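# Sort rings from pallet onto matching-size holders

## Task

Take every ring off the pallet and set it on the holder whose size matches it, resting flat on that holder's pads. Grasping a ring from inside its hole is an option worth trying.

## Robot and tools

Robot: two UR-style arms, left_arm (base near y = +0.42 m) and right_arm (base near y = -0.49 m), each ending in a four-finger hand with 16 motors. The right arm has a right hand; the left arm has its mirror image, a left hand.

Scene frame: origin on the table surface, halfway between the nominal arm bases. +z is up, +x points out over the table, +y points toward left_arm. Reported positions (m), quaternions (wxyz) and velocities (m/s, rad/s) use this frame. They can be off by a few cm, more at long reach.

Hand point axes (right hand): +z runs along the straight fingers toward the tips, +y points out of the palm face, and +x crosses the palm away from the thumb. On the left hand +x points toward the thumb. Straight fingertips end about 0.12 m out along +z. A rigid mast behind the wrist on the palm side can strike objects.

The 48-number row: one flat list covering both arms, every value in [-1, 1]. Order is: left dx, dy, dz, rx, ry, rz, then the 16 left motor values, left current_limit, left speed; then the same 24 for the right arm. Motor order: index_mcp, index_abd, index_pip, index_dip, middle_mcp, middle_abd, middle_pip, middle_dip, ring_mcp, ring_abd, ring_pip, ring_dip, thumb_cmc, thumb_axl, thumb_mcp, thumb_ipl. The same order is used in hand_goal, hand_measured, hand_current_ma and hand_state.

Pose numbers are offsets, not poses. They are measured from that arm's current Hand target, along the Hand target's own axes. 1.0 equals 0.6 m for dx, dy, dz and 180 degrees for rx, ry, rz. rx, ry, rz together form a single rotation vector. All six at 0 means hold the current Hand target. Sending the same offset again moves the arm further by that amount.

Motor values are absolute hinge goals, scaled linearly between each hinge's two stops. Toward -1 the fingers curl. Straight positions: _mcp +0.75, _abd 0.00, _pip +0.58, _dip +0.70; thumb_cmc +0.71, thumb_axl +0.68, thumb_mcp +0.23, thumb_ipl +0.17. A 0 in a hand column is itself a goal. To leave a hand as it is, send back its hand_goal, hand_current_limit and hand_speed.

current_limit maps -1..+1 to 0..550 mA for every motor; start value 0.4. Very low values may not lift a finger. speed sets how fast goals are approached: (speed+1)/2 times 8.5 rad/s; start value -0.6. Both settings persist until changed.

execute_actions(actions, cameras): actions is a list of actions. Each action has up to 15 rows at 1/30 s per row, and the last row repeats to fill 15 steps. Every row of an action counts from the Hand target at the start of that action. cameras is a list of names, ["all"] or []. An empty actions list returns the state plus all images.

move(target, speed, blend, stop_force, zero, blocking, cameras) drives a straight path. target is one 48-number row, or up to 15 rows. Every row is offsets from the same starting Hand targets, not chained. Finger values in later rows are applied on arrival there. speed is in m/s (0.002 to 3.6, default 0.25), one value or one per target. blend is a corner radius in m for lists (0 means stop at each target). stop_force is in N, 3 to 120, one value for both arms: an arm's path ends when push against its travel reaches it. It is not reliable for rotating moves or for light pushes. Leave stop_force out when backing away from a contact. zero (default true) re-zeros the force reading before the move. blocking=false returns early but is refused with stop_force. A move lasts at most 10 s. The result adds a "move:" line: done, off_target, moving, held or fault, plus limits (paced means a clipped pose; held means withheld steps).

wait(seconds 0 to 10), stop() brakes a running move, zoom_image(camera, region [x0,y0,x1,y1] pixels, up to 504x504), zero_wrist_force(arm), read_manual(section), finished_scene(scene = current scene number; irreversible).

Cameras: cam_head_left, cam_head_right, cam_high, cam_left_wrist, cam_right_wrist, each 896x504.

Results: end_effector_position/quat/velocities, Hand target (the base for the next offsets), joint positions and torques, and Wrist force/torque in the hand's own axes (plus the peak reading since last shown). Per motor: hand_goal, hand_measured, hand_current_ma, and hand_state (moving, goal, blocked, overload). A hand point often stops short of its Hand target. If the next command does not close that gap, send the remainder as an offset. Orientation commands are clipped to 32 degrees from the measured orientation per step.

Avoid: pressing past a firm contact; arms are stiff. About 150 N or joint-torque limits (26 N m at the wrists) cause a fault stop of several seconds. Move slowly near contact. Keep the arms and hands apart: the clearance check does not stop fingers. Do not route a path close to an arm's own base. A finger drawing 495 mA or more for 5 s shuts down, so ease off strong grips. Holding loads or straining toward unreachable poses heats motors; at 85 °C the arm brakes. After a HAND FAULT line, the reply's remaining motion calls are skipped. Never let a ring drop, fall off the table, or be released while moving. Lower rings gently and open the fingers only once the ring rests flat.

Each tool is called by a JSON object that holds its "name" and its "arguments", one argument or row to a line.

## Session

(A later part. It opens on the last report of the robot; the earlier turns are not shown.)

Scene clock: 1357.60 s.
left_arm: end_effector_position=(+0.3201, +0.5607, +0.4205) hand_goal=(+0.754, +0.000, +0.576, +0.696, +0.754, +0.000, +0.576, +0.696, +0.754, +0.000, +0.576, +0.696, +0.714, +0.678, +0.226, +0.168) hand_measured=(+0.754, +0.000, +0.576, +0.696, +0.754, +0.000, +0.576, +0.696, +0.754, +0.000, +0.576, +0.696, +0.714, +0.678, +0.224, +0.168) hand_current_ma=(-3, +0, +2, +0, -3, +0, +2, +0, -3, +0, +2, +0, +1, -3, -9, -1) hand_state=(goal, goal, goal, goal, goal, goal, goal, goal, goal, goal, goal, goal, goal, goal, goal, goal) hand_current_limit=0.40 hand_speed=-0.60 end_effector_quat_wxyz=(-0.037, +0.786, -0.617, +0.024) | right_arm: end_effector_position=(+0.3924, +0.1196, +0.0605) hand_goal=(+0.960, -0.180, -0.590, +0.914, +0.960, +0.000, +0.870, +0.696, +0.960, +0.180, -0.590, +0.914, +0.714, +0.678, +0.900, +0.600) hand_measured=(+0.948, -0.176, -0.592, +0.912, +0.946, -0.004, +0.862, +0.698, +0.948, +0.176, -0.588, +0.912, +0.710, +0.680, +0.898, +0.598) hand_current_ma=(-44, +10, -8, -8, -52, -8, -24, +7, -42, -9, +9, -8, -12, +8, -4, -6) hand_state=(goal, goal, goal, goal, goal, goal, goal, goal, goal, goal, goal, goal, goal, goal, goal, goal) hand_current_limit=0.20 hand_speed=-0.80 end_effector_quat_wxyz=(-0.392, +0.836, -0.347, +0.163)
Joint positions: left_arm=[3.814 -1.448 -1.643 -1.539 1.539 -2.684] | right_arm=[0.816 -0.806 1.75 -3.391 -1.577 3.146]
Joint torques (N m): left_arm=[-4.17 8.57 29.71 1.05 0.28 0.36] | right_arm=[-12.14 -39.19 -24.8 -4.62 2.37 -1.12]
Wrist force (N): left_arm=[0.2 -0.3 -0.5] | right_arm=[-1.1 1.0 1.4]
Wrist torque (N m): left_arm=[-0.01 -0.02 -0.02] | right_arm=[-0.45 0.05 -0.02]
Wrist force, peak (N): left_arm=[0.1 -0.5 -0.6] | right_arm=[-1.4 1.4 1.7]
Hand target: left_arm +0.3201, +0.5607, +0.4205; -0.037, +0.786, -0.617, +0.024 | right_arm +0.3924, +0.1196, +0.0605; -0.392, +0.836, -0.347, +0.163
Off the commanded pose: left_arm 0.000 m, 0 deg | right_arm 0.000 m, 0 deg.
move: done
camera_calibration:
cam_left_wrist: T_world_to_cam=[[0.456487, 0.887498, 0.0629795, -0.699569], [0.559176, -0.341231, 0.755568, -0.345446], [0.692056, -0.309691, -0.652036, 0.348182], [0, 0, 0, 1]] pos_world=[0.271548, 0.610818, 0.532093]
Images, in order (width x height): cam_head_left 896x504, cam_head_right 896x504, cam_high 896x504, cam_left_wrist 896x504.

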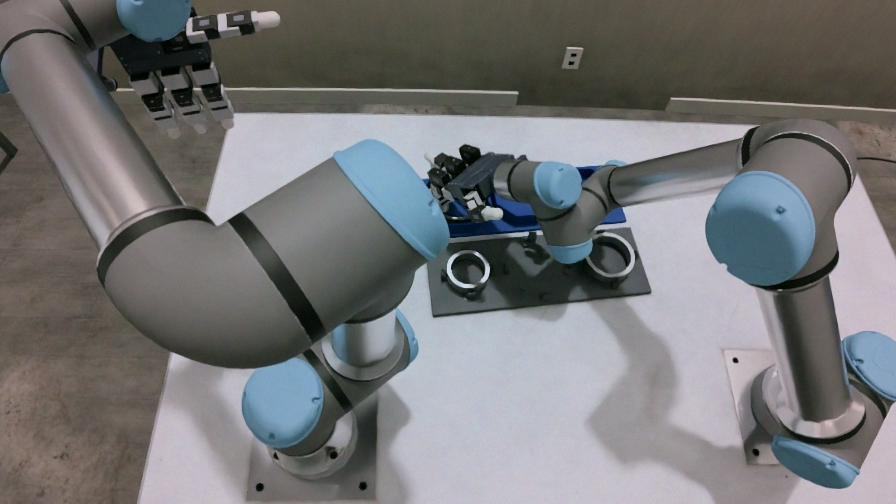

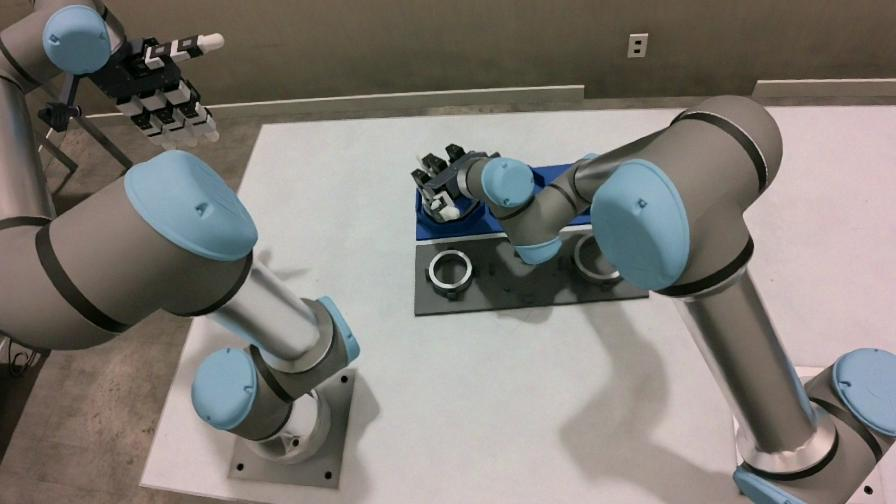

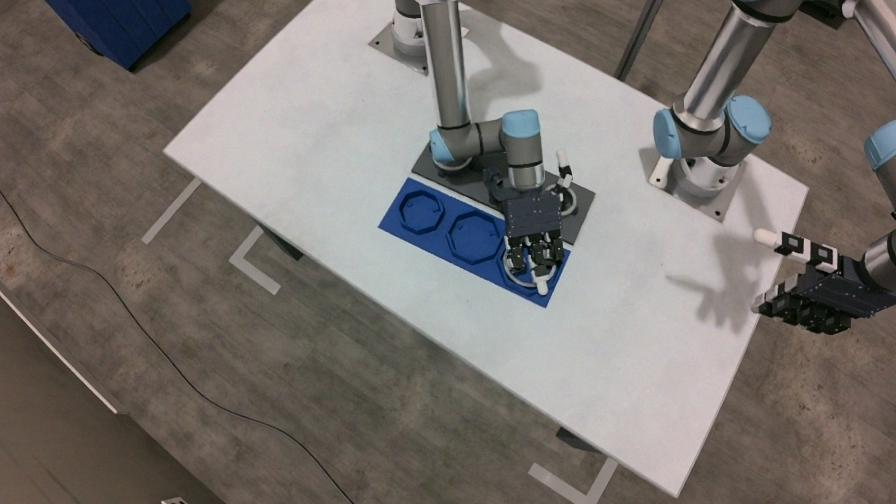

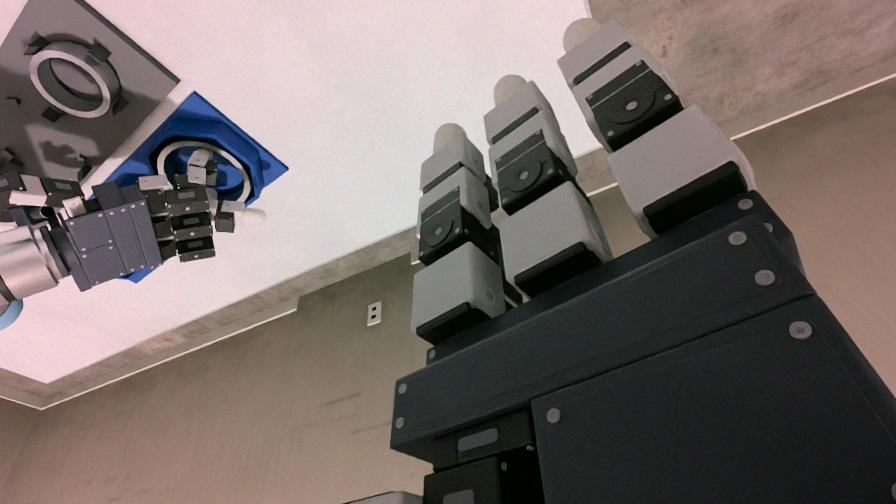

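{"name": "execute_actions", "arguments": {
  "actions": [
    [[0,0,0,0,0,0,0.754,0,0.576,0.696,0.754,0,0.576,0.696,0.754,0,0.576,0.696,0.714,0.678,0.226,0.168,0.4,-0.6,0,0,0,0,0,0,0.96,0.6,-0.59,0.914,0.96,0,0.87,0.696,0.96,-0.6,-0.59,0.914,0.714,0.678,0.9,0.6,0.76,-0.88]],
    [[0,0,0,0,0,0,0.754,0,0.576,0.696,0.754,0,0.576,0.696,0.754,0,0.576,0.696,0.714,0.678,0.226,0.168,0.4,-0.6,0,0,0,0,0,0,0.96,0.6,-0.59,0.914,0.96,0,0.87,0.696,0.96,-0.6,-0.59,0.914,0.714,0.678,0.9,0.6,0.76,-0.88]],
    [[0,0,0,0,0,0,0.754,0,0.576,0.696,0.754,0,0.576,0.696,0.754,0,0.576,0.696,0.714,0.678,0.226,0.168,0.4,-0.6,0,0,0,0,0,0,0.96,0.6,-0.59,0.914,0.96,0,0.87,0.696,0.96,-0.6,-0.59,0.914,0.714,0.678,0.9,0.6,0.76,-0.88]]
  ],
  "cameras": ["cam_left_wrist"]
}}

{"name": "zoom_image", "arguments": {
  "camera": "cam_left_wrist",
  "region": [140, 120, 270, 230]
}}

{"name": "move", "arguments": {
  "target": [0,0,0,0,0,0,0.754,0,0.576,0.696,0.754,0,0.576,0.696,0.754,0,0.576,0.696,0.714,0.678,0.226,0.168,0.4,-0.6,0,-0.0511,-0.0429,0,0,0,0.96,0.6,-0.59,0.914,0.96,0,0.87,0.696,0.96,-0.6,-0.59,0.914,0.714,0.678,0.9,0.6,0.76,-0.88],
  "speed": 0.03,
  "cameras": ["cam_left_wrist","cam_head_left"]
}}

{"name": "zoom_image", "arguments": {
  "camera": "cam_left_wrist",
  "region": [140, 120, 270, 230]
}}

{"name": "zoom_image", "arguments": {
  "camera": "cam_head_left",
  "region": [410, 155, 510, 235]
}}

Scene clock: 1378.17 s.
left_arm: end_effector_position=(+0.3201, +0.5607, +0.4205) hand_goal=(+0.754, +0.000, +0.576, +0.696, +0.754, +0.000, +0.576, +0.696, +0.754, +0.000, +0.576, +0.696, +0.714, +0.678, +0.226, +0.168) hand_measured=(+0.754, +0.000, +0.576, +0.696, +0.754, +0.000, +0.576, +0.696, +0.754, +0.000, +0.576, +0.696, +0.714, +0.678, +0.224, +0.168) hand_current_ma=(-3, +0, +2, +0, -3, +0, +2, +0, -3, +0, +2, +0, +1, -3, -9, -1) hand_state=(goal, goal, goal, goal, goal, goal, goal, goal, goal, goal, goal, goal, goal, goal, goal, goal) hand_current_limit=0.40 hand_speed=-0.60 end_effector_quat_wxyz=(-0.037, +0.786, -0.617, +0.024) | right_arm: end_effector_position=(+0.3924, +0.1196, +0.0605) hand_goal=(+0.960, +0.600, -0.590, +0.914, +0.960, +0.000, +0.870, +0.696, +0.960, -0.600, -0.590, +0.914, +0.714, +0.678, +0.900, +0.600) hand_measured=(+0.948, -0.002, -0.592, +0.912, +0.946, -0.004, +0.862, +0.698, +0.948, +0.000, -0.586, +0.914, +0.710, +0.680, +0.898, +0.598) hand_current_ma=(-44, -484, -4, -7, -52, -8, -24, +7, -42, +484, +9, -2, -12, +8, -4, -6) hand_state=(goal, blocked, goal, goal, goal, goal, goal, goal, goal, blocked, goal, goal, goal, goal, goal, goal) hand_current_limit=0.76 hand_speed=-0.88 end_effector_quat_wxyz=(-0.392, +0.836, -0.347, +0.163)
Joint positions: left_arm=[3.814 -1.448 -1.643 -1.539 1.539 -2.684] | right_arm=[0.816 -0.806 1.75 -3.391 -1.577 3.146]
Joint torques (N m): left_arm=[-3.44 9.13 29.15 1.09 0.39 0.22] | right_arm=[-11.79 -42.53 -25.38 -4.6 1.3 1.25]
Wrist force (N): left_arm=[0.3 -0.2 -0.4] | right_arm=[-1.5 1.7 2.3]
Wrist torque (N m): left_arm=[0.00 -0.03 -0.02] | right_arm=[-0.52 -0.05 0.03]
Wrist force, peak (N): left_arm=[0.0 -0.6 -0.5] | right_arm=[-2.0 1.9 2.5]
Hand target: left_arm +0.3201, +0.5607, +0.4205; -0.037, +0.786, -0.617, +0.024 | right_arm +0.3924, +0.1196, +0.0605; -0.392, +0.836, -0.347, +0.163
Off the commanded pose: left_arm 0.000 m, 0 deg | right_arm 0.000 m, 0 deg.
camera_calibration:
cam_left_wrist: T_world_to_cam=[[0.456487, 0.887498, 0.0629795, -0.699569], [0.559176, -0.341231, 0.755568, -0.345446], [0.692056, -0.309691, -0.652036, 0.348182], [0, 0, 0, 1]] pos_world=[0.271548, 0.610818, 0.532093]
Images, in order (width x height): cam_left_wrist 896x504.

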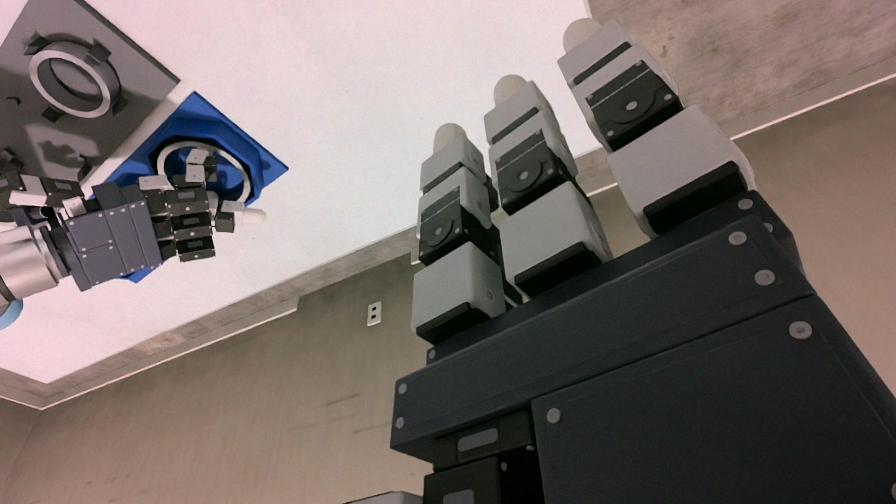

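Scaled by 3.877 from the camera's 896x504 image, which has a finer 1280x720 frame.

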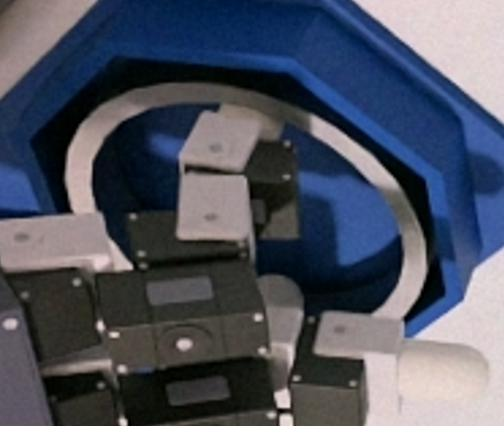

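Scene clock: 1379.87 s.
left_arm: end_effector_position=(+0.3201, +0.5607, +0.4205) hand_goal=(+0.754, +0.000, +0.576, +0.696, +0.754, +0.000, +0.576, +0.696, +0.754, +0.000, +0.576, +0.696, +0.714, +0.678, +0.226, +0.168) hand_measured=(+0.754, +0.000, +0.576, +0.696, +0.754, +0.000, +0.576, +0.696, +0.754, +0.000, +0.576, +0.696, +0.714, +0.678, +0.224, +0.168) hand_current_ma=(-3, +0, +2, +0, -3, +0, +2, +0, -3, +0, +2, +0, +1, -3, -9, -1) hand_state=(goal, goal, goal, goal, goal, goal, goal, goal, goal, goal, goal, goal, goal, goal, goal, goal) hand_current_limit=0.40 hand_speed=-0.60 end_effector_quat_wxyz=(-0.037, +0.786, -0.617, +0.024) | right_arm: end_effector_position=(+0.3923, +0.1195, +0.1005) hand_goal=(+0.960, +0.600, -0.590, +0.914, +0.960, +0.000, +0.870, +0.696, +0.960, -0.600, -0.590, +0.914, +0.714, +0.678, +0.900, +0.600) hand_measured=(+0.938, -0.002, -0.584, +0.914, +0.946, -0.004, +0.862, +0.698, +0.936, -0.002, -0.584, +0.914, +0.710, +0.680, +0.898, +0.598) hand_current_ma=(-88, -484, +20, -1, -52, -8, -24, +7, -98, +484, +19, +0, -12, +8, -4, -6) hand_state=(blocked, blocked, goal, goal, goal, goal, goal, goal, blocked, blocked, goal, goal, goal, goal, goal, goal) hand_current_limit=0.76 hand_speed=-0.88 end_effector_quat_wxyz=(-0.392, +0.836, -0.347, +0.163)
Joint positions: left_arm=[3.814 -1.448 -1.643 -1.539 1.539 -2.684] | right_arm=[0.816 -0.882 1.748 -3.314 -1.577 3.146]
Joint torques (N m): left_arm=[-4.66 9.5 29.6 1.02 0.35 0.25] | right_arm=[10.2 -59.19 -28.03 -2.13 -2.78 1.19]
Wrist force (N): left_arm=[0.1 -0.3 -0.2] | right_arm=[-1.4 6.1 5.2]
Wrist torque (N m): left_arm=[-0.03 -0.01 -0.03] | right_arm=[-0.75 0.00 0.06]
Wrist force, peak (N): left_arm=[0.3 -0.5 -0.6] | right_arm=[-1.3 6.2 5.4]
Hand target: left_arm +0.3201, +0.5607, +0.4205; -0.037, +0.786, -0.617, +0.024 | right_arm +0.3922, +0.1195, +0.1005; -0.392, +0.836, -0.347, +0.163
Off the commanded pose: left_arm 0.000 m, 0 deg | right_arm 0.000 m, 0 deg.
move: done
camera_calibration:
cam_left_wrist: T_world_to_cam=[[0.456487, 0.887498, 0.0629795, -0.699569], [0.559176, -0.341231, 0.755568, -0.345446], [0.692056, -0.309691, -0.652036, 0.348182], [0, 0, 0, 1]] pos_world=[0.271548, 0.610818, 0.532093]
Images, in order (width x height): cam_head_left 896x504, cam_left_wrist 896x504.

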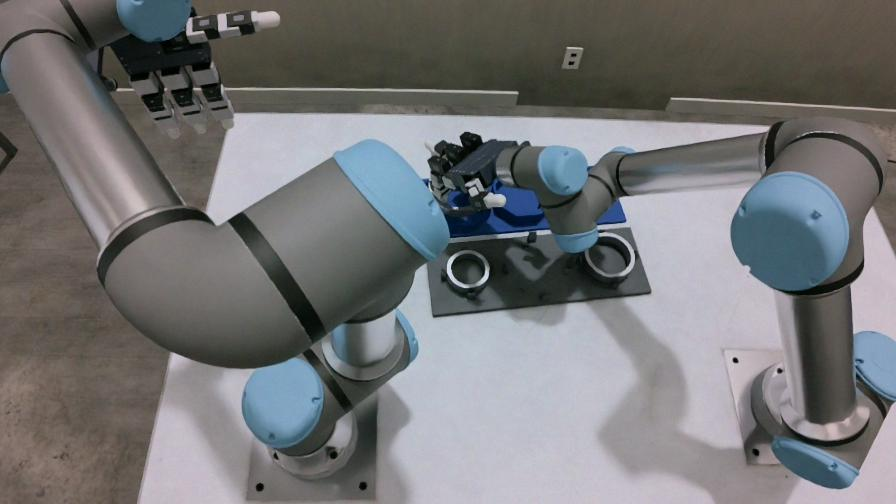

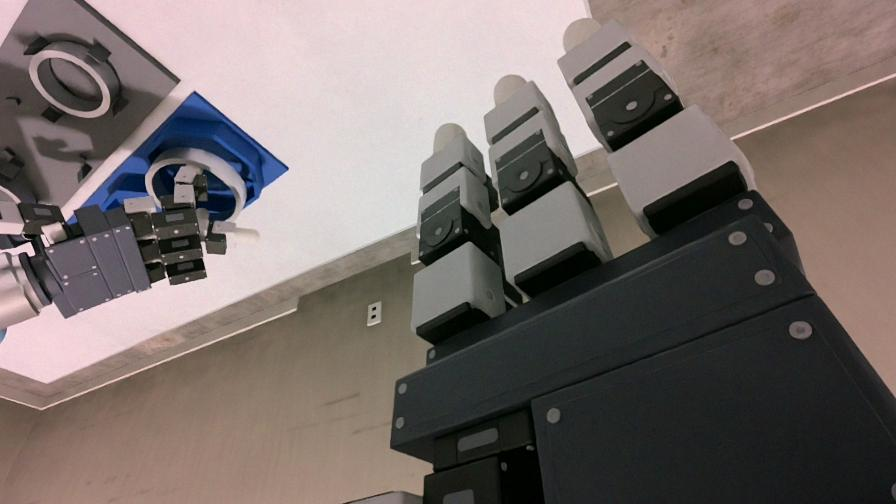

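Scaled by 3.877 from the camera's 896x504 image, which has a finer 1280x720 frame.

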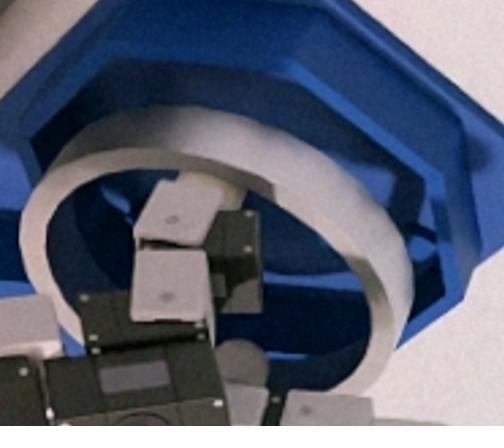

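Scaled by 5.040 from the camera's 896x504 image, which has a finer 1280x720 frame.

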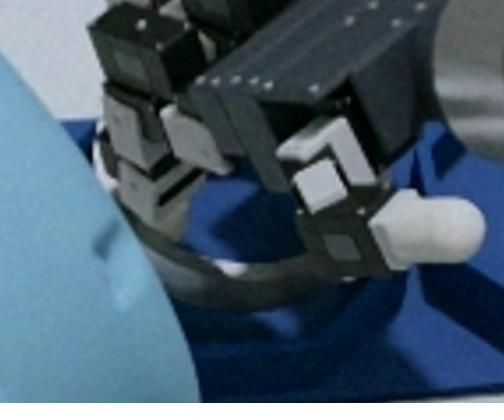

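{"name": "move", "arguments": {
  "target": [
    [0,0,0,0,0,0,0.754,0,0.576,0.696,0.754,0,0.576,0.696,0.754,0,0.576,0.696,0.714,0.678,0.226,0.168,0.4,-0.6,0,-0.0440,-0.0370,0,0,0,0.96,0.6,-0.59,0.914,0.96,0,0.87,0.696,0.96,-0.6,-0.59,0.914,0.714,0.678,0.9,0.6,0.76,-0.88],
    [0,0,0,0,0,0,0.754,0,0.576,0.696,0.754,0,0.576,0.696,0.754,0,0.576,0.696,0.714,0.678,0.226,0.168,0.4,-0.6,0.0078,0.2071,-0.3363,0,0,0,0.96,0.6,-0.59,0.914,0.96,0,0.87,0.696,0.96,-0.6,-0.59,0.914,0.714,0.678,0.9,0.6,0.76,-0.88],
    [0,0,0,0,0,0,0.754,0,0.576,0.696,0.754,0,0.576,0.696,0.754,0,0.576,0.696,0.714,0.678,0.226,0.168,0.4,-0.6,0.0078,0.2774,-0.2774,0,0,0,0.96,0.6,-0.59,0.914,0.96,0,0.87,0.696,0.96,-0.6,-0.59,0.914,0.714,0.678,0.9,0.6,0.76,-0.88]
  ],
  "speed": [0.08, 0.13, 0.05],
  "blend": [0.01, 0.01, 0],
  "cameras": ["cam_left_wrist","cam_head_left","cam_head_right","cam_high"]
}}

{"name": "zoom_image", "arguments": {
  "camera": "cam_left_wrist",
  "region": [0, 50, 130, 200]
}}

{"name": "zoom_image", "arguments": {
  "camera": "cam_head_left",
  "region": [480, 210, 620, 320]
}}

{"name": "zoom_image", "arguments": {
  "camera": "cam_head_right",
  "region": [460, 210, 600, 320]
}}

{"name": "zoom_image", "arguments": {
  "camera": "cam_high",
  "region": [400, 110, 540, 220]
}}

Scene clock: 1406.47 s.
left_arm: end_effector_position=(+0.3201, +0.5607, +0.4205) hand_goal=(+0.754, +0.000, +0.576, +0.696, +0.754, +0.000, +0.576, +0.696, +0.754, +0.000, +0.576, +0.696, +0.714, +0.678, +0.226, +0.168) hand_measured=(+0.754, +0.000, +0.576, +0.696, +0.754, +0.000, +0.576, +0.696, +0.754, +0.000, +0.576, +0.696, +0.714, +0.678, +0.224, +0.168) hand_current_ma=(-3, +0, +2, +0, -3, +0, +2, +0, -3, +0, +2, +0, +1, -3, -9, -1) hand_state=(goal, goal, goal, goal, goal, goal, goal, goal, goal, goal, goal, goal, goal, goal, goal, goal) hand_current_limit=0.40 hand_speed=-0.60 end_effector_quat_wxyz=(-0.037, +0.786, -0.617, +0.024) | right_arm: end_effector_position=(+0.2295, -0.0492, +0.0791) hand_goal=(+0.960, +0.600, -0.590, +0.914, +0.960, +0.000, +0.870, +0.696, +0.960, -0.600, -0.590, +0.914, +0.714, +0.678, +0.900, +0.600) hand_measured=(+0.936, -0.002, -0.582, +0.914, +0.946, -0.004, +0.864, +0.698, +0.934, -0.002, -0.582, +0.916, +0.710, +0.680, +0.898, +0.598) hand_current_ma=(-101, -484, +28, +2, -52, -8, -24, +7, -110, +484, +25, +4, -12, +8, -4, -6) hand_state=(blocked, blocked, goal, goal, goal, goal, goal, goal, blocked, blocked, goal, goal, goal, goal, goal, goal) hand_current_limit=0.76 hand_speed=-0.88 end_effector_quat_wxyz=(-0.392, +0.836, -0.347, +0.163)
Joint positions: left_arm=[3.814 -1.448 -1.643 -1.539 1.539 -2.684] | right_arm=[0.808 -1.132 2.424 -3.739 -1.571 3.14]
Joint torques (N m): left_arm=[-4.16 8.56 29.34 1.12 0.5 0.16] | right_arm=[-7.54 -22.48 -9.02 -5.8 2.67 0.01]
Wrist force (N): left_arm=[0.0 -0.3 -0.3] | right_arm=[-1.4 5.9 5.3]
Wrist torque (N m): left_arm=[-0.02 0.01 -0.04] | right_arm=[-0.78 -0.01 0.22]
Wrist force, peak (N): left_arm=[0.3 -0.6 -0.5] | right_arm=[-1.3 6.7 5.9]
Hand target: left_arm +0.3201, +0.5607, +0.4205; -0.037, +0.786, -0.617, +0.024 | right_arm +0.2295, -0.0492, +0.0791; -0.392, +0.836, -0.347, +0.163
Off the commanded pose: left_arm 0.000 m, 0 deg | right_arm 0.000 m, 0 deg.
move: done
camera_calibration:
cam_left_wrist: T_world_to_cam=[[0.456487, 0.887498, 0.0629795, -0.699569], [0.559176, -0.341231, 0.755568, -0.345446], [0.692056, -0.309691, -0.652036, 0.348182], [0, 0, 0, 1]] pos_world=[0.271548, 0.610818, 0.532093]
Images, in order (width x height): cam_head_left 896x504, cam_head_right 896x504, cam_high 896x504, cam_left_wrist 896x504.

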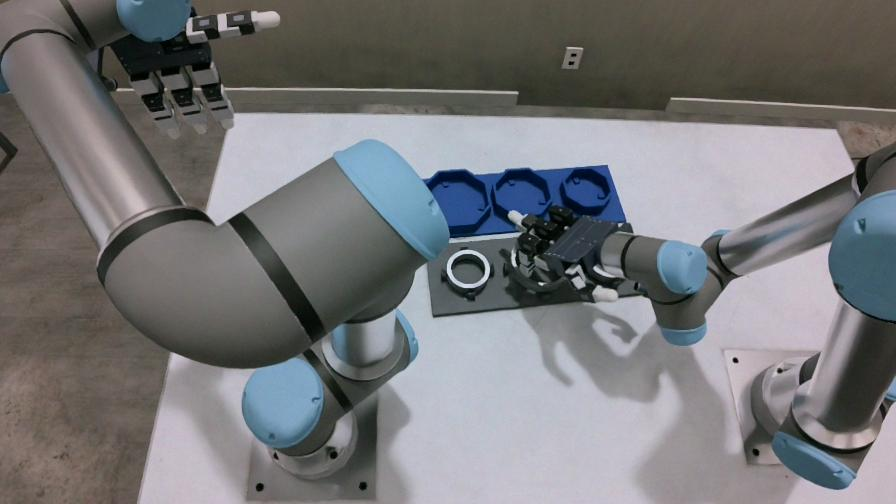

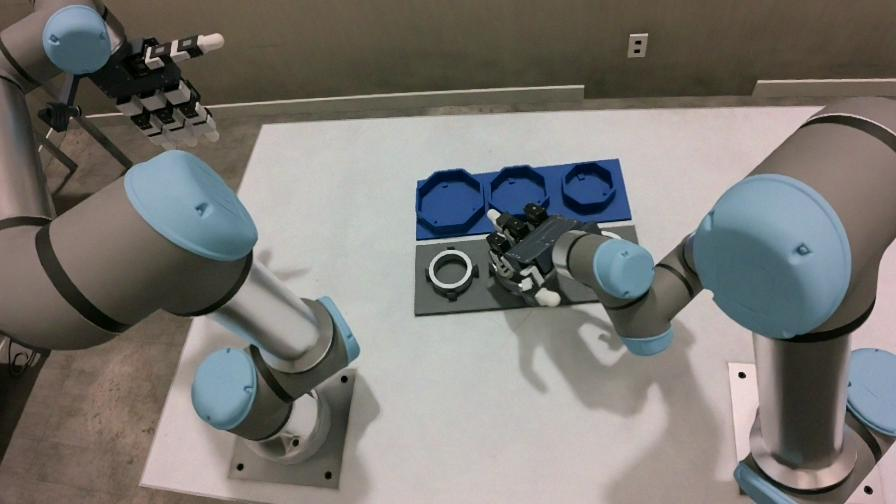

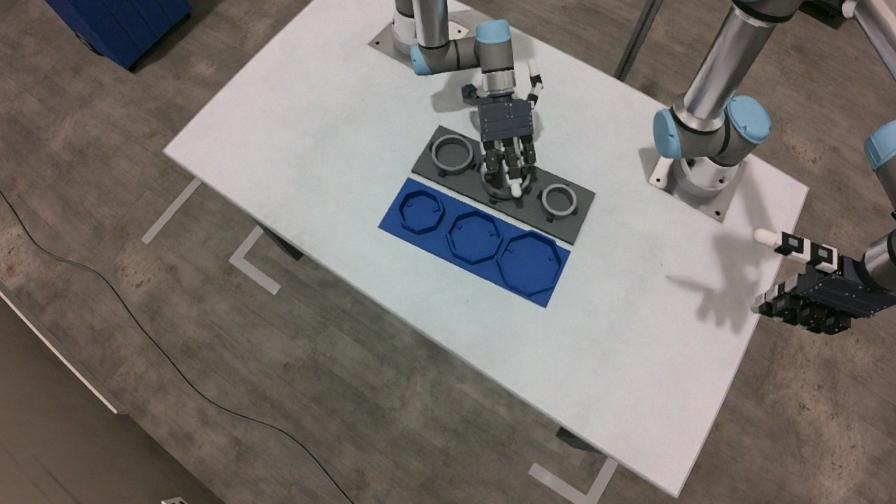

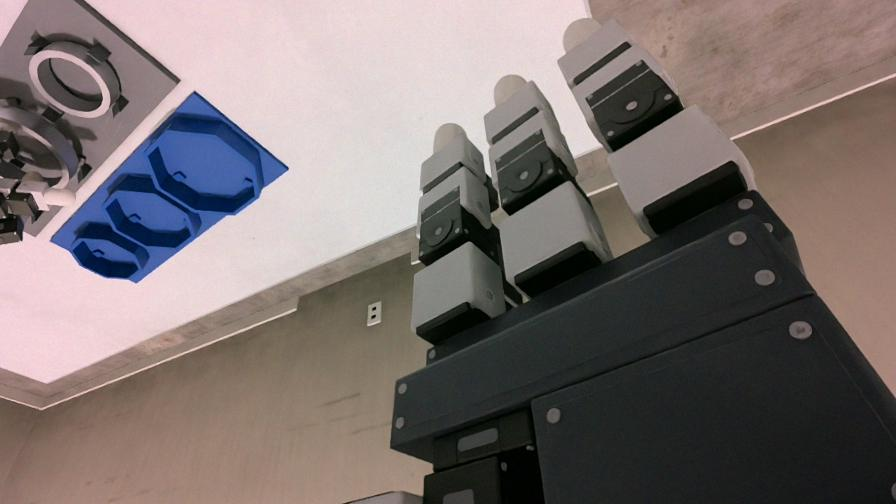

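Scaled by 3.360 from the camera's 896x504 image, which has a finer 1280x720 frame.

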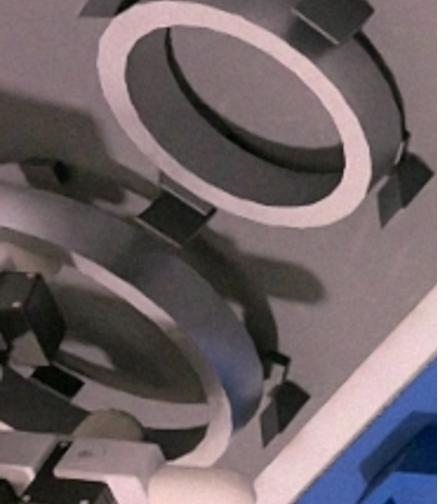

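Scaled by 3.600 from the camera's 896x504 image, which has a finer 1280x720 frame.

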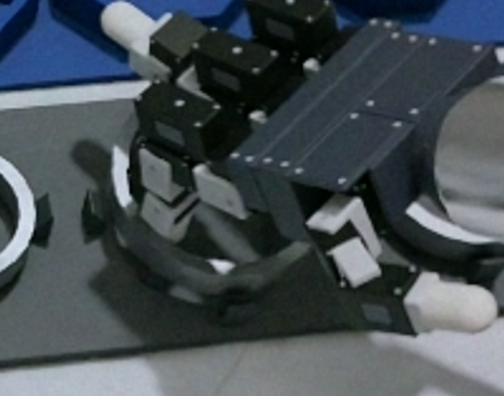

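Scaled by 3.600 from the camera's 896x504 image, which has a finer 1280x720 frame.

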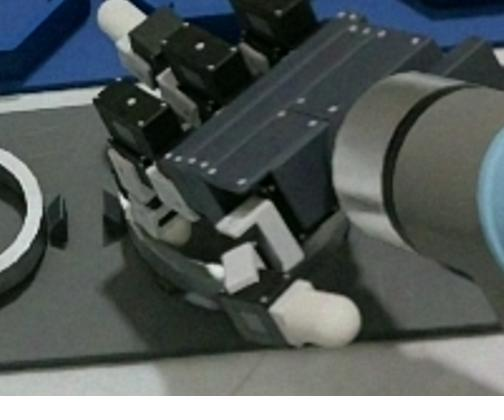

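Scaled by 3.600 from the camera's 896x504 image, which has a finer 1280x720 frame.

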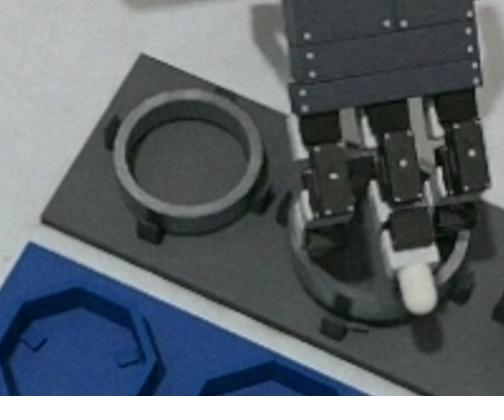

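{"name": "move", "arguments": {
  "target": [0,0,0,0,0,0,0.754,0,0.576,0.696,0.754,0,0.576,0.696,0.754,0,0.576,0.696,0.714,0.678,0.226,0.168,0.4,-0.6,0,0.0236,0.0198,0,0,0,0.96,0.6,-0.59,0.914,0.96,0,0.87,0.696,0.96,-0.6,-0.59,0.914,0.714,0.678,0.9,0.6,0.76,-0.88],
  "speed": 0.015,
  "stop_force": 5,
  "cameras": ["cam_left_wrist","cam_high"]
}}

{"name": "zoom_image", "arguments": {
  "camera": "cam_left_wrist",
  "region": [0, 50, 130, 200]
}}

{"name": "zoom_image", "arguments": {
  "camera": "cam_high",
  "region": [460, 130, 560, 220]
}}

Scene clock: 1416.20 s.
left_arm: end_effector_position=(+0.3201, +0.5607, +0.4205) hand_goal=(+0.754, +0.000, +0.576, +0.696, +0.754, +0.000, +0.576, +0.696, +0.754, +0.000, +0.576, +0.696, +0.714, +0.678, +0.226, +0.168) hand_measured=(+0.754, +0.000, +0.576, +0.696, +0.754, +0.000, +0.576, +0.696, +0.754, +0.000, +0.576, +0.696, +0.714, +0.678, +0.224, +0.168) hand_current_ma=(-3, +0, +2, +0, -3, +0, +2, +0, -3, +0, +2, +0, +1, -3, -9, -1) hand_state=(goal, goal, goal, goal, goal, goal, goal, goal, goal, goal, goal, goal, goal, goal, goal, goal) hand_current_limit=0.40 hand_speed=-0.60 end_effector_quat_wxyz=(-0.037, +0.786, -0.617, +0.024) | right_arm: end_effector_position=(+0.2294, -0.0492, +0.0645) hand_goal=(+0.960, +0.600, -0.590, +0.914, +0.960, +0.000, +0.870, +0.696, +0.960, -0.600, -0.590, +0.914, +0.714, +0.678, +0.900, +0.600) hand_measured=(+0.938, -0.002, -0.586, +0.914, +0.946, -0.004, +0.864, +0.698, +0.936, -0.004, -0.586, +0.914, +0.710, +0.680, +0.898, +0.598) hand_current_ma=(-85, -484, +14, +0, -52, -8, -23, +7, -96, +484, +13, +1, -12, +8, -4, -6) hand_state=(blocked, blocked, goal, goal, goal, goal, goal, goal, blocked, blocked, goal, goal, goal, goal, goal, goal) hand_current_limit=0.76 hand_speed=-0.88 end_effector_quat_wxyz=(-0.392, +0.836, -0.347, +0.163)
Joint positions: left_arm=[3.814 -1.448 -1.643 -1.539 1.539 -2.684] | right_arm=[0.808 -1.082 2.424 -3.789 -1.571 3.14]
Joint torques (N m): left_arm=[-4.15 9.35 29.45 1.01 0.57 0.05] | right_arm=[1.66 -38.99 -0.71 -2.21 2.3 -0.42]
Wrist force (N): left_arm=[0.0 -0.3 -0.3] | right_arm=[-1.5 5.5 4.9]
Wrist torque (N m): left_arm=[-0.02 0.00 -0.04] | right_arm=[-0.74 0.01 0.21]
Wrist force, peak (N): left_arm=[0.0 -0.5 -0.5] | right_arm=[-1.6 6.1 5.5]
Hand target: left_arm +0.3201, +0.5607, +0.4205; -0.037, +0.786, -0.617, +0.024 | right_arm +0.2294, -0.0492, +0.0645; -0.392, +0.836, -0.347, +0.163 (not the last commanded pose)
Off the commanded pose: left_arm 0.000 m, 0 deg | right_arm 0.004 m, 0 deg.
move: contact (right_arm)
camera_calibration:
cam_left_wrist: T_world_to_cam=[[0.456487, 0.887498, 0.0629795, -0.699569], [0.559176, -0.341231, 0.755568, -0.345446], [0.692056, -0.309691, -0.652036, 0.348182], [0, 0, 0, 1]] pos_world=[0.271548, 0.610818, 0.532093]
Images, in order (width x height): cam_high 896x504, cam_left_wrist 896x504.

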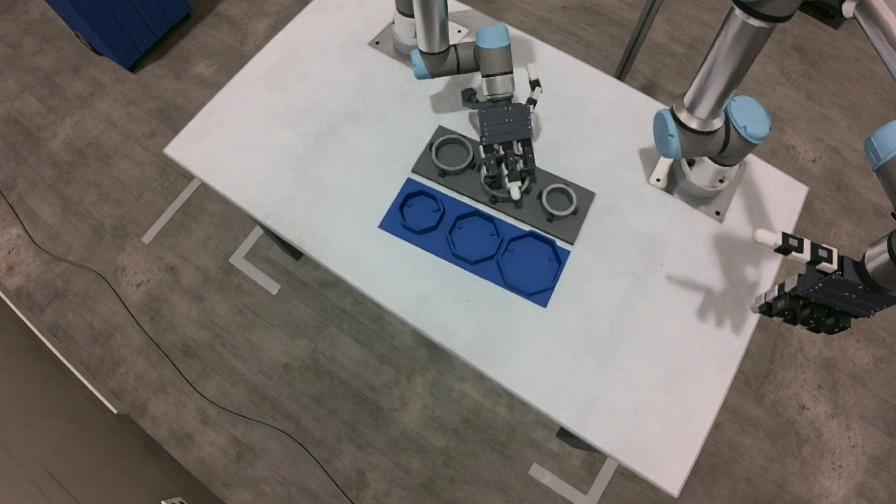

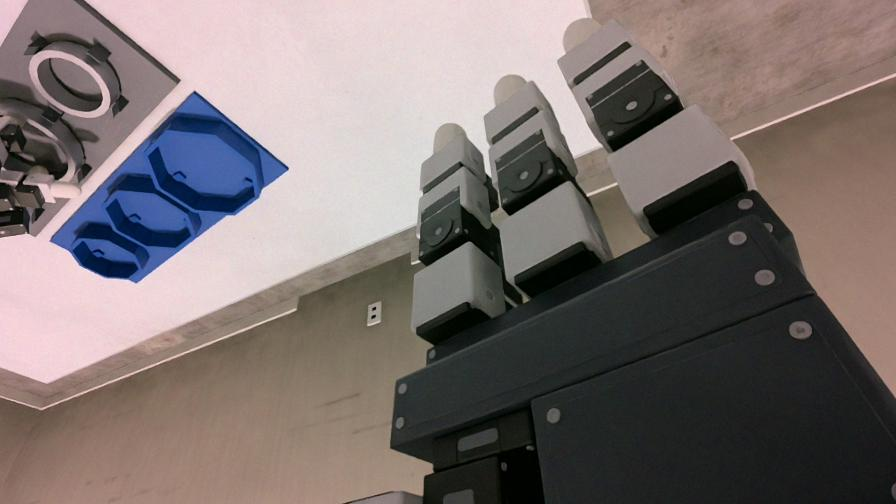

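Scaled by 3.360 from the camera's 896x504 image, which has a finer 1280x720 frame.

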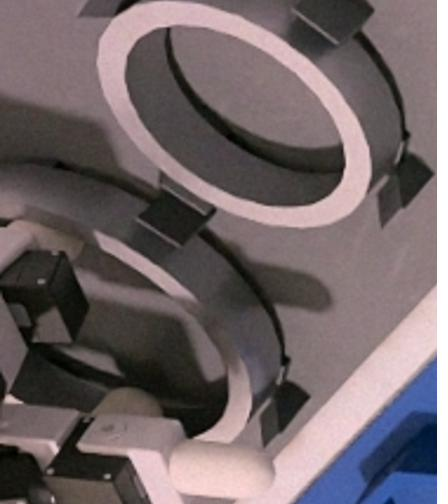

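Scaled by 5.040 from the camera's 896x504 image, which has a finer 1280x720 frame.

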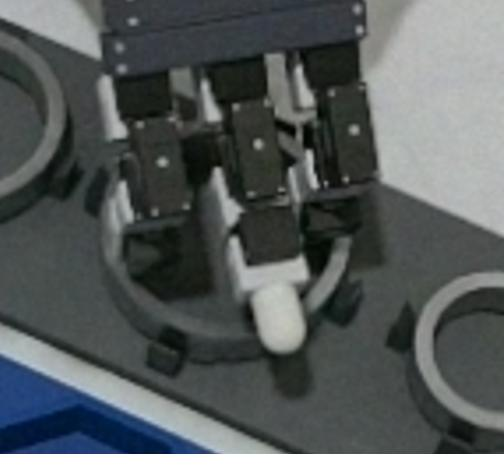

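{"name": "execute_actions", "arguments": {
  "actions": [
    [[0,0,0,0,0,0,0.754,0,0.576,0.696,0.754,0,0.576,0.696,0.754,0,0.576,0.696,0.714,0.678,0.226,0.168,0.4,-0.6,0,0.0019,0.0016,0,0,0,0.96,0.6,-0.59,0.914,0.96,0,0.87,0.696,0.96,-0.6,-0.59,0.914,0.714,0.678,0.9,0.6,0.76,-0.88]],
    [[0,0,0,0,0,0,0.754,0,0.576,0.696,0.754,0,0.576,0.696,0.754,0,0.576,0.696,0.714,0.678,0.226,0.168,0.4,-0.6,0,0.0013,0.0011,0,0,0,0.96,0.6,-0.59,0.914,0.96,0,0.87,0.696,0.96,-0.6,-0.59,0.914,0.714,0.678,0.9,0.6,0.76,-0.88]]
  ]
}}

Scene clock: 1422.03 s.
left_arm: end_effector_position=(+0.3201, +0.5607, +0.4205) hand_goal=(+0.754, +0.000, +0.576, +0.696, +0.754, +0.000, +0.576, +0.696, +0.754, +0.000, +0.576, +0.696, +0.714, +0.678, +0.226, +0.168) hand_measured=(+0.754, +0.000, +0.576, +0.696, +0.754, +0.000, +0.576, +0.696, +0.754, +0.000, +0.576, +0.696, +0.714, +0.678, +0.224, +0.168) hand_current_ma=(-3, +0, +2, +0, -3, +0, +2, +0, -3, +0, +2, +0, +1, -3, -9, -1) hand_state=(goal, goal, goal, goal, goal, goal, goal, goal, goal, goal, goal, goal, goal, goal, goal, goal) hand_current_limit=0.40 hand_speed=-0.60 end_effector_quat_wxyz=(-0.037, +0.786, -0.617, +0.024) | right_arm: end_effector_position=(+0.2294, -0.0492, +0.0620) hand_goal=(+0.960, +0.600, -0.590, +0.914, +0.960, +0.000, +0.870, +0.696, +0.960, -0.600, -0.590, +0.914, +0.714, +0.678, +0.900, +0.600) hand_measured=(+0.962, -0.002, -0.616, +0.908, +0.946, -0.004, +0.864, +0.698, +0.960, -0.006, -0.614, +0.906, +0.710, +0.680, +0.898, +0.598) hand_current_ma=(+8, -484, -105, -24, -52, -8, -23, +7, +0, +484, -94, -29, -12, +8, -4, -6) hand_state=(goal, blocked, blocked, goal, goal, goal, goal, goal, goal, blocked, blocked, goal, goal, goal, goal, goal) hand_current_limit=0.76 hand_speed=-0.88 end_effector_quat_wxyz=(-0.392, +0.836, -0.347, +0.163)
Joint positions: left_arm=[3.814 -1.448 -1.643 -1.539 1.539 -2.684] | right_arm=[0.808 -1.073 2.423 -3.797 -1.571 3.14]
Joint torques (N m): left_arm=[-4.22 9.01 29.5 1.05 0.64 0.07] | right_arm=[1.06 -15.51 -14.38 -2.66 1.74 -0.81]
Wrist force (N): left_arm=[0.1 -0.4 -0.2] | right_arm=[-1.9 -5.9 -7.1]
Wrist torque (N m): left_arm=[-0.03 0.00 -0.04] | right_arm=[0.15 0.26 -0.06]
Wrist force, peak (N): left_arm=[0.2 -0.4 -0.6] | right_arm=[-1.9 -5.9 -7.5]
Hand target: left_arm +0.3201, +0.5607, +0.4205; -0.037, +0.786, -0.617, +0.024 | right_arm +0.2294, -0.0492, +0.0620; -0.392, +0.836, -0.347, +0.163
Off the commanded pose: left_arm 0.000 m, 0 deg | right_arm 0.000 m, 0 deg.

{"name": "wait", "arguments": {
  "seconds": 0.1,
  "cameras": ["cam_left_wrist","cam_high","cam_head_left","cam_head_right","cam_right_wrist"]
}}

{"name": "zoom_image", "arguments": {
  "camera": "cam_left_wrist",
  "region": [0, 70, 110, 200]
}}

{"name": "zoom_image", "arguments": {
  "camera": "cam_high",
  "region": [460, 130, 560, 220]
}}

{"name": "zoom_image", "arguments": {
  "camera": "cam_head_left",
  "region": [480, 210, 600, 310]
}}

{"name": "zoom_image", "arguments": {
  "camera": "cam_right_wrist",
  "region": [380, 0, 760, 220]
}}

Scene clock: 1431.67 s.
left_arm: end_effector_position=(+0.3201, +0.5607, +0.4205) hand_goal=(+0.754, +0.000, +0.576, +0.696, +0.754, +0.000, +0.576, +0.696, +0.754, +0.000, +0.576, +0.696, +0.714, +0.678, +0.226, +0.168) hand_measured=(+0.754, +0.000, +0.576, +0.696, +0.754, +0.000, +0.576, +0.696, +0.754, +0.000, +0.576, +0.696, +0.714, +0.678, +0.224, +0.168) hand_current_ma=(-3, +0, +2, +0, -3, +0, +2, +0, -3, +0, +2, +0, +1, -3, -9, -1) hand_state=(goal, goal, goal, goal, goal, goal, goal, goal, goal, goal, goal, goal, goal, goal, goal, goal) hand_current_limit=0.40 hand_speed=-0.60 end_effector_quat_wxyz=(-0.037, +0.786, -0.617, +0.024) | right_arm: end_effector_position=(+0.2294, -0.0492, +0.0620) hand_goal=(+0.960, +0.600, -0.590, +0.914, +0.960, +0.000, +0.870, +0.696, +0.960, -0.600, -0.590, +0.914, +0.714, +0.678, +0.900, +0.600) hand_measured=(+0.962, -0.002, -0.618, +0.908, +0.946, -0.004, +0.864, +0.698, +0.960, -0.006, -0.614, +0.906, +0.710, +0.680, +0.898, +0.598) hand_current_ma=(+8, -484, -105, -24, -52, -8, -23, +7, +0, +484, -94, -29, -12, +8, -4, -6) hand_state=(goal, blocked, blocked, goal, goal, goal, goal, goal, goal, blocked, blocked, goal, goal, goal, goal, goal) hand_current_limit=0.76 hand_speed=-0.88 end_effector_quat_wxyz=(-0.392, +0.836, -0.347, +0.163)
Joint positions: left_arm=[3.814 -1.448 -1.643 -1.539 1.539 -2.684] | right_arm=[0.808 -1.073 2.423 -3.797 -1.571 3.14]
Joint torques (N m): left_arm=[-3.93 9.04 29.55 1.12 0.63 0.05] | right_arm=[-6.18 -15.86 -11.49 -2.63 2.54 -1.41]
Wrist force (N): left_arm=[0.2 -0.4 -0.2] | right_arm=[-2.0 -6.0 -7.3]
Wrist torque (N m): left_arm=[-0.04 -0.01 -0.03] | right_arm=[0.15 0.27 -0.07]
Wrist force, peak (N): left_arm=[0.3 -0.5 -0.5] | right_arm=[-1.9 -6.1 -7.5]
Hand target: left_arm +0.3201, +0.5607, +0.4205; -0.037, +0.786, -0.617, +0.024 | right_arm +0.2294, -0.0492, +0.0620; -0.392, +0.836, -0.347, +0.163
Off the commanded pose: left_arm 0.000 m, 0 deg | right_arm 0.000 m, 0 deg.
wait: 0.10 s; at rest from the start
camera_calibration:
cam_left_wrist: T_world_to_cam=[[0.456487, 0.887498, 0.0629795, -0.699569], [0.559176, -0.341231, 0.755568, -0.345446], [0.692056, -0.309691, -0.652036, 0.348182], [0, 0, 0, 1]] pos_world=[0.271548, 0.610818, 0.532093]
cam_right_wrist: T_world_to_cam=[[-0.844925, 0.300619, -0.442414, 0.266419], [-0.429516, 0.111618, 0.896135, -0.00632992], [0.318777, 0.94719, 0.0348119, 0.0966648], [0, 0, 0, 1]] pos_world=[0.191571, -0.170944, 0.120175]

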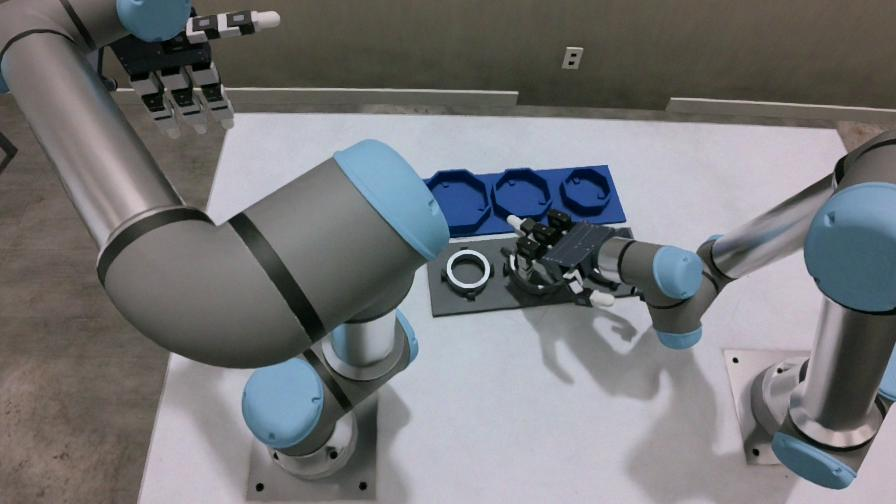

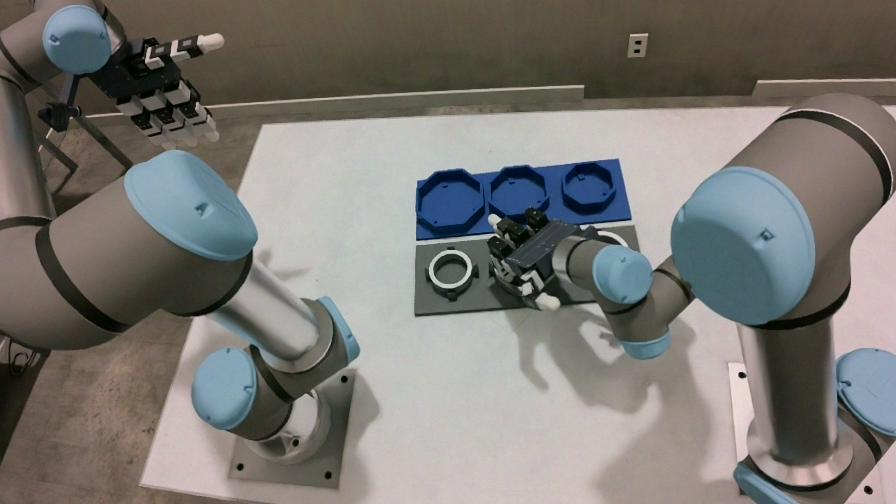

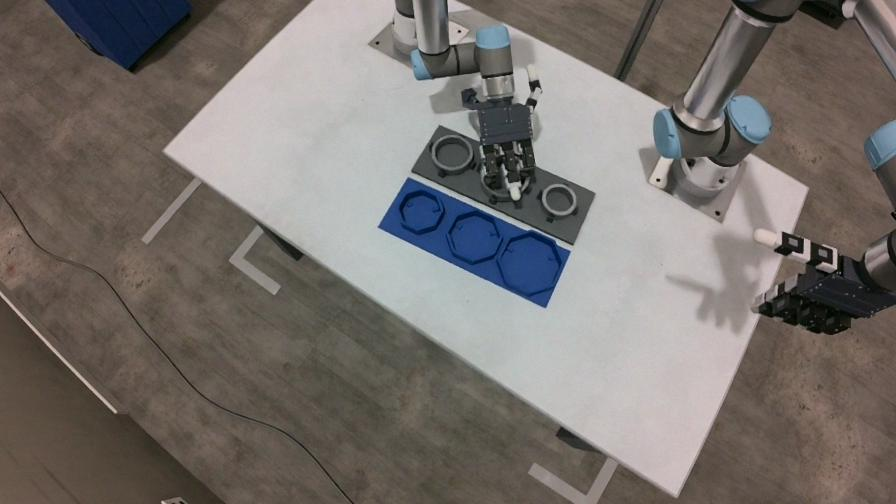

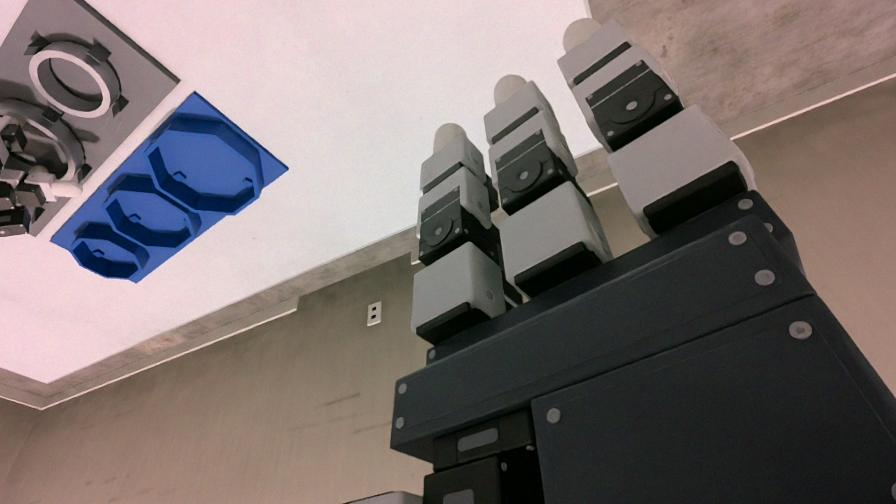

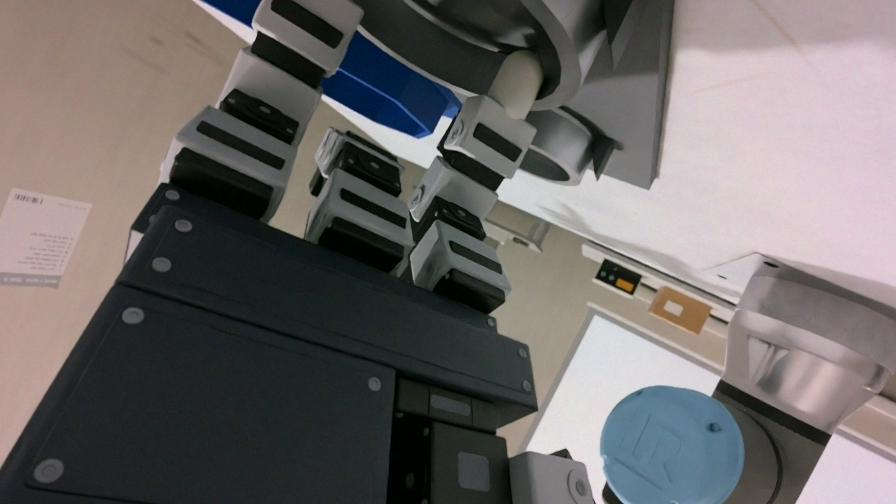

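Scaled by 3.877 from the camera's 896x504 image, which has a finer 1280x720 frame.

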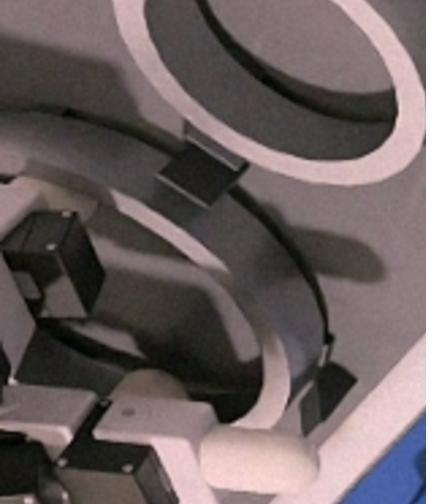

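Scaled by 5.040 from the camera's 896x504 image, which has a finer 1280x720 frame.

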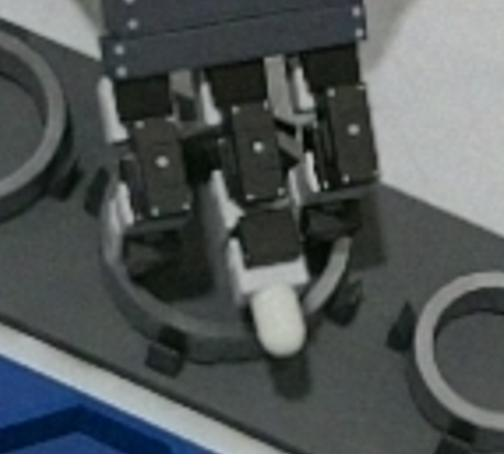

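Scaled by 4.200 from the camera's 896x504 image, which has a finer 1280x720 frame.

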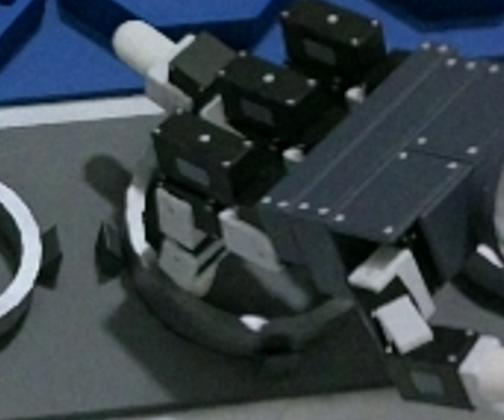

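Scaled by 1.326 from the camera's 896x504 image, which has a finer 1280x720 frame.

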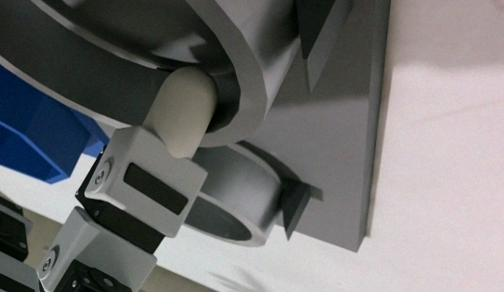

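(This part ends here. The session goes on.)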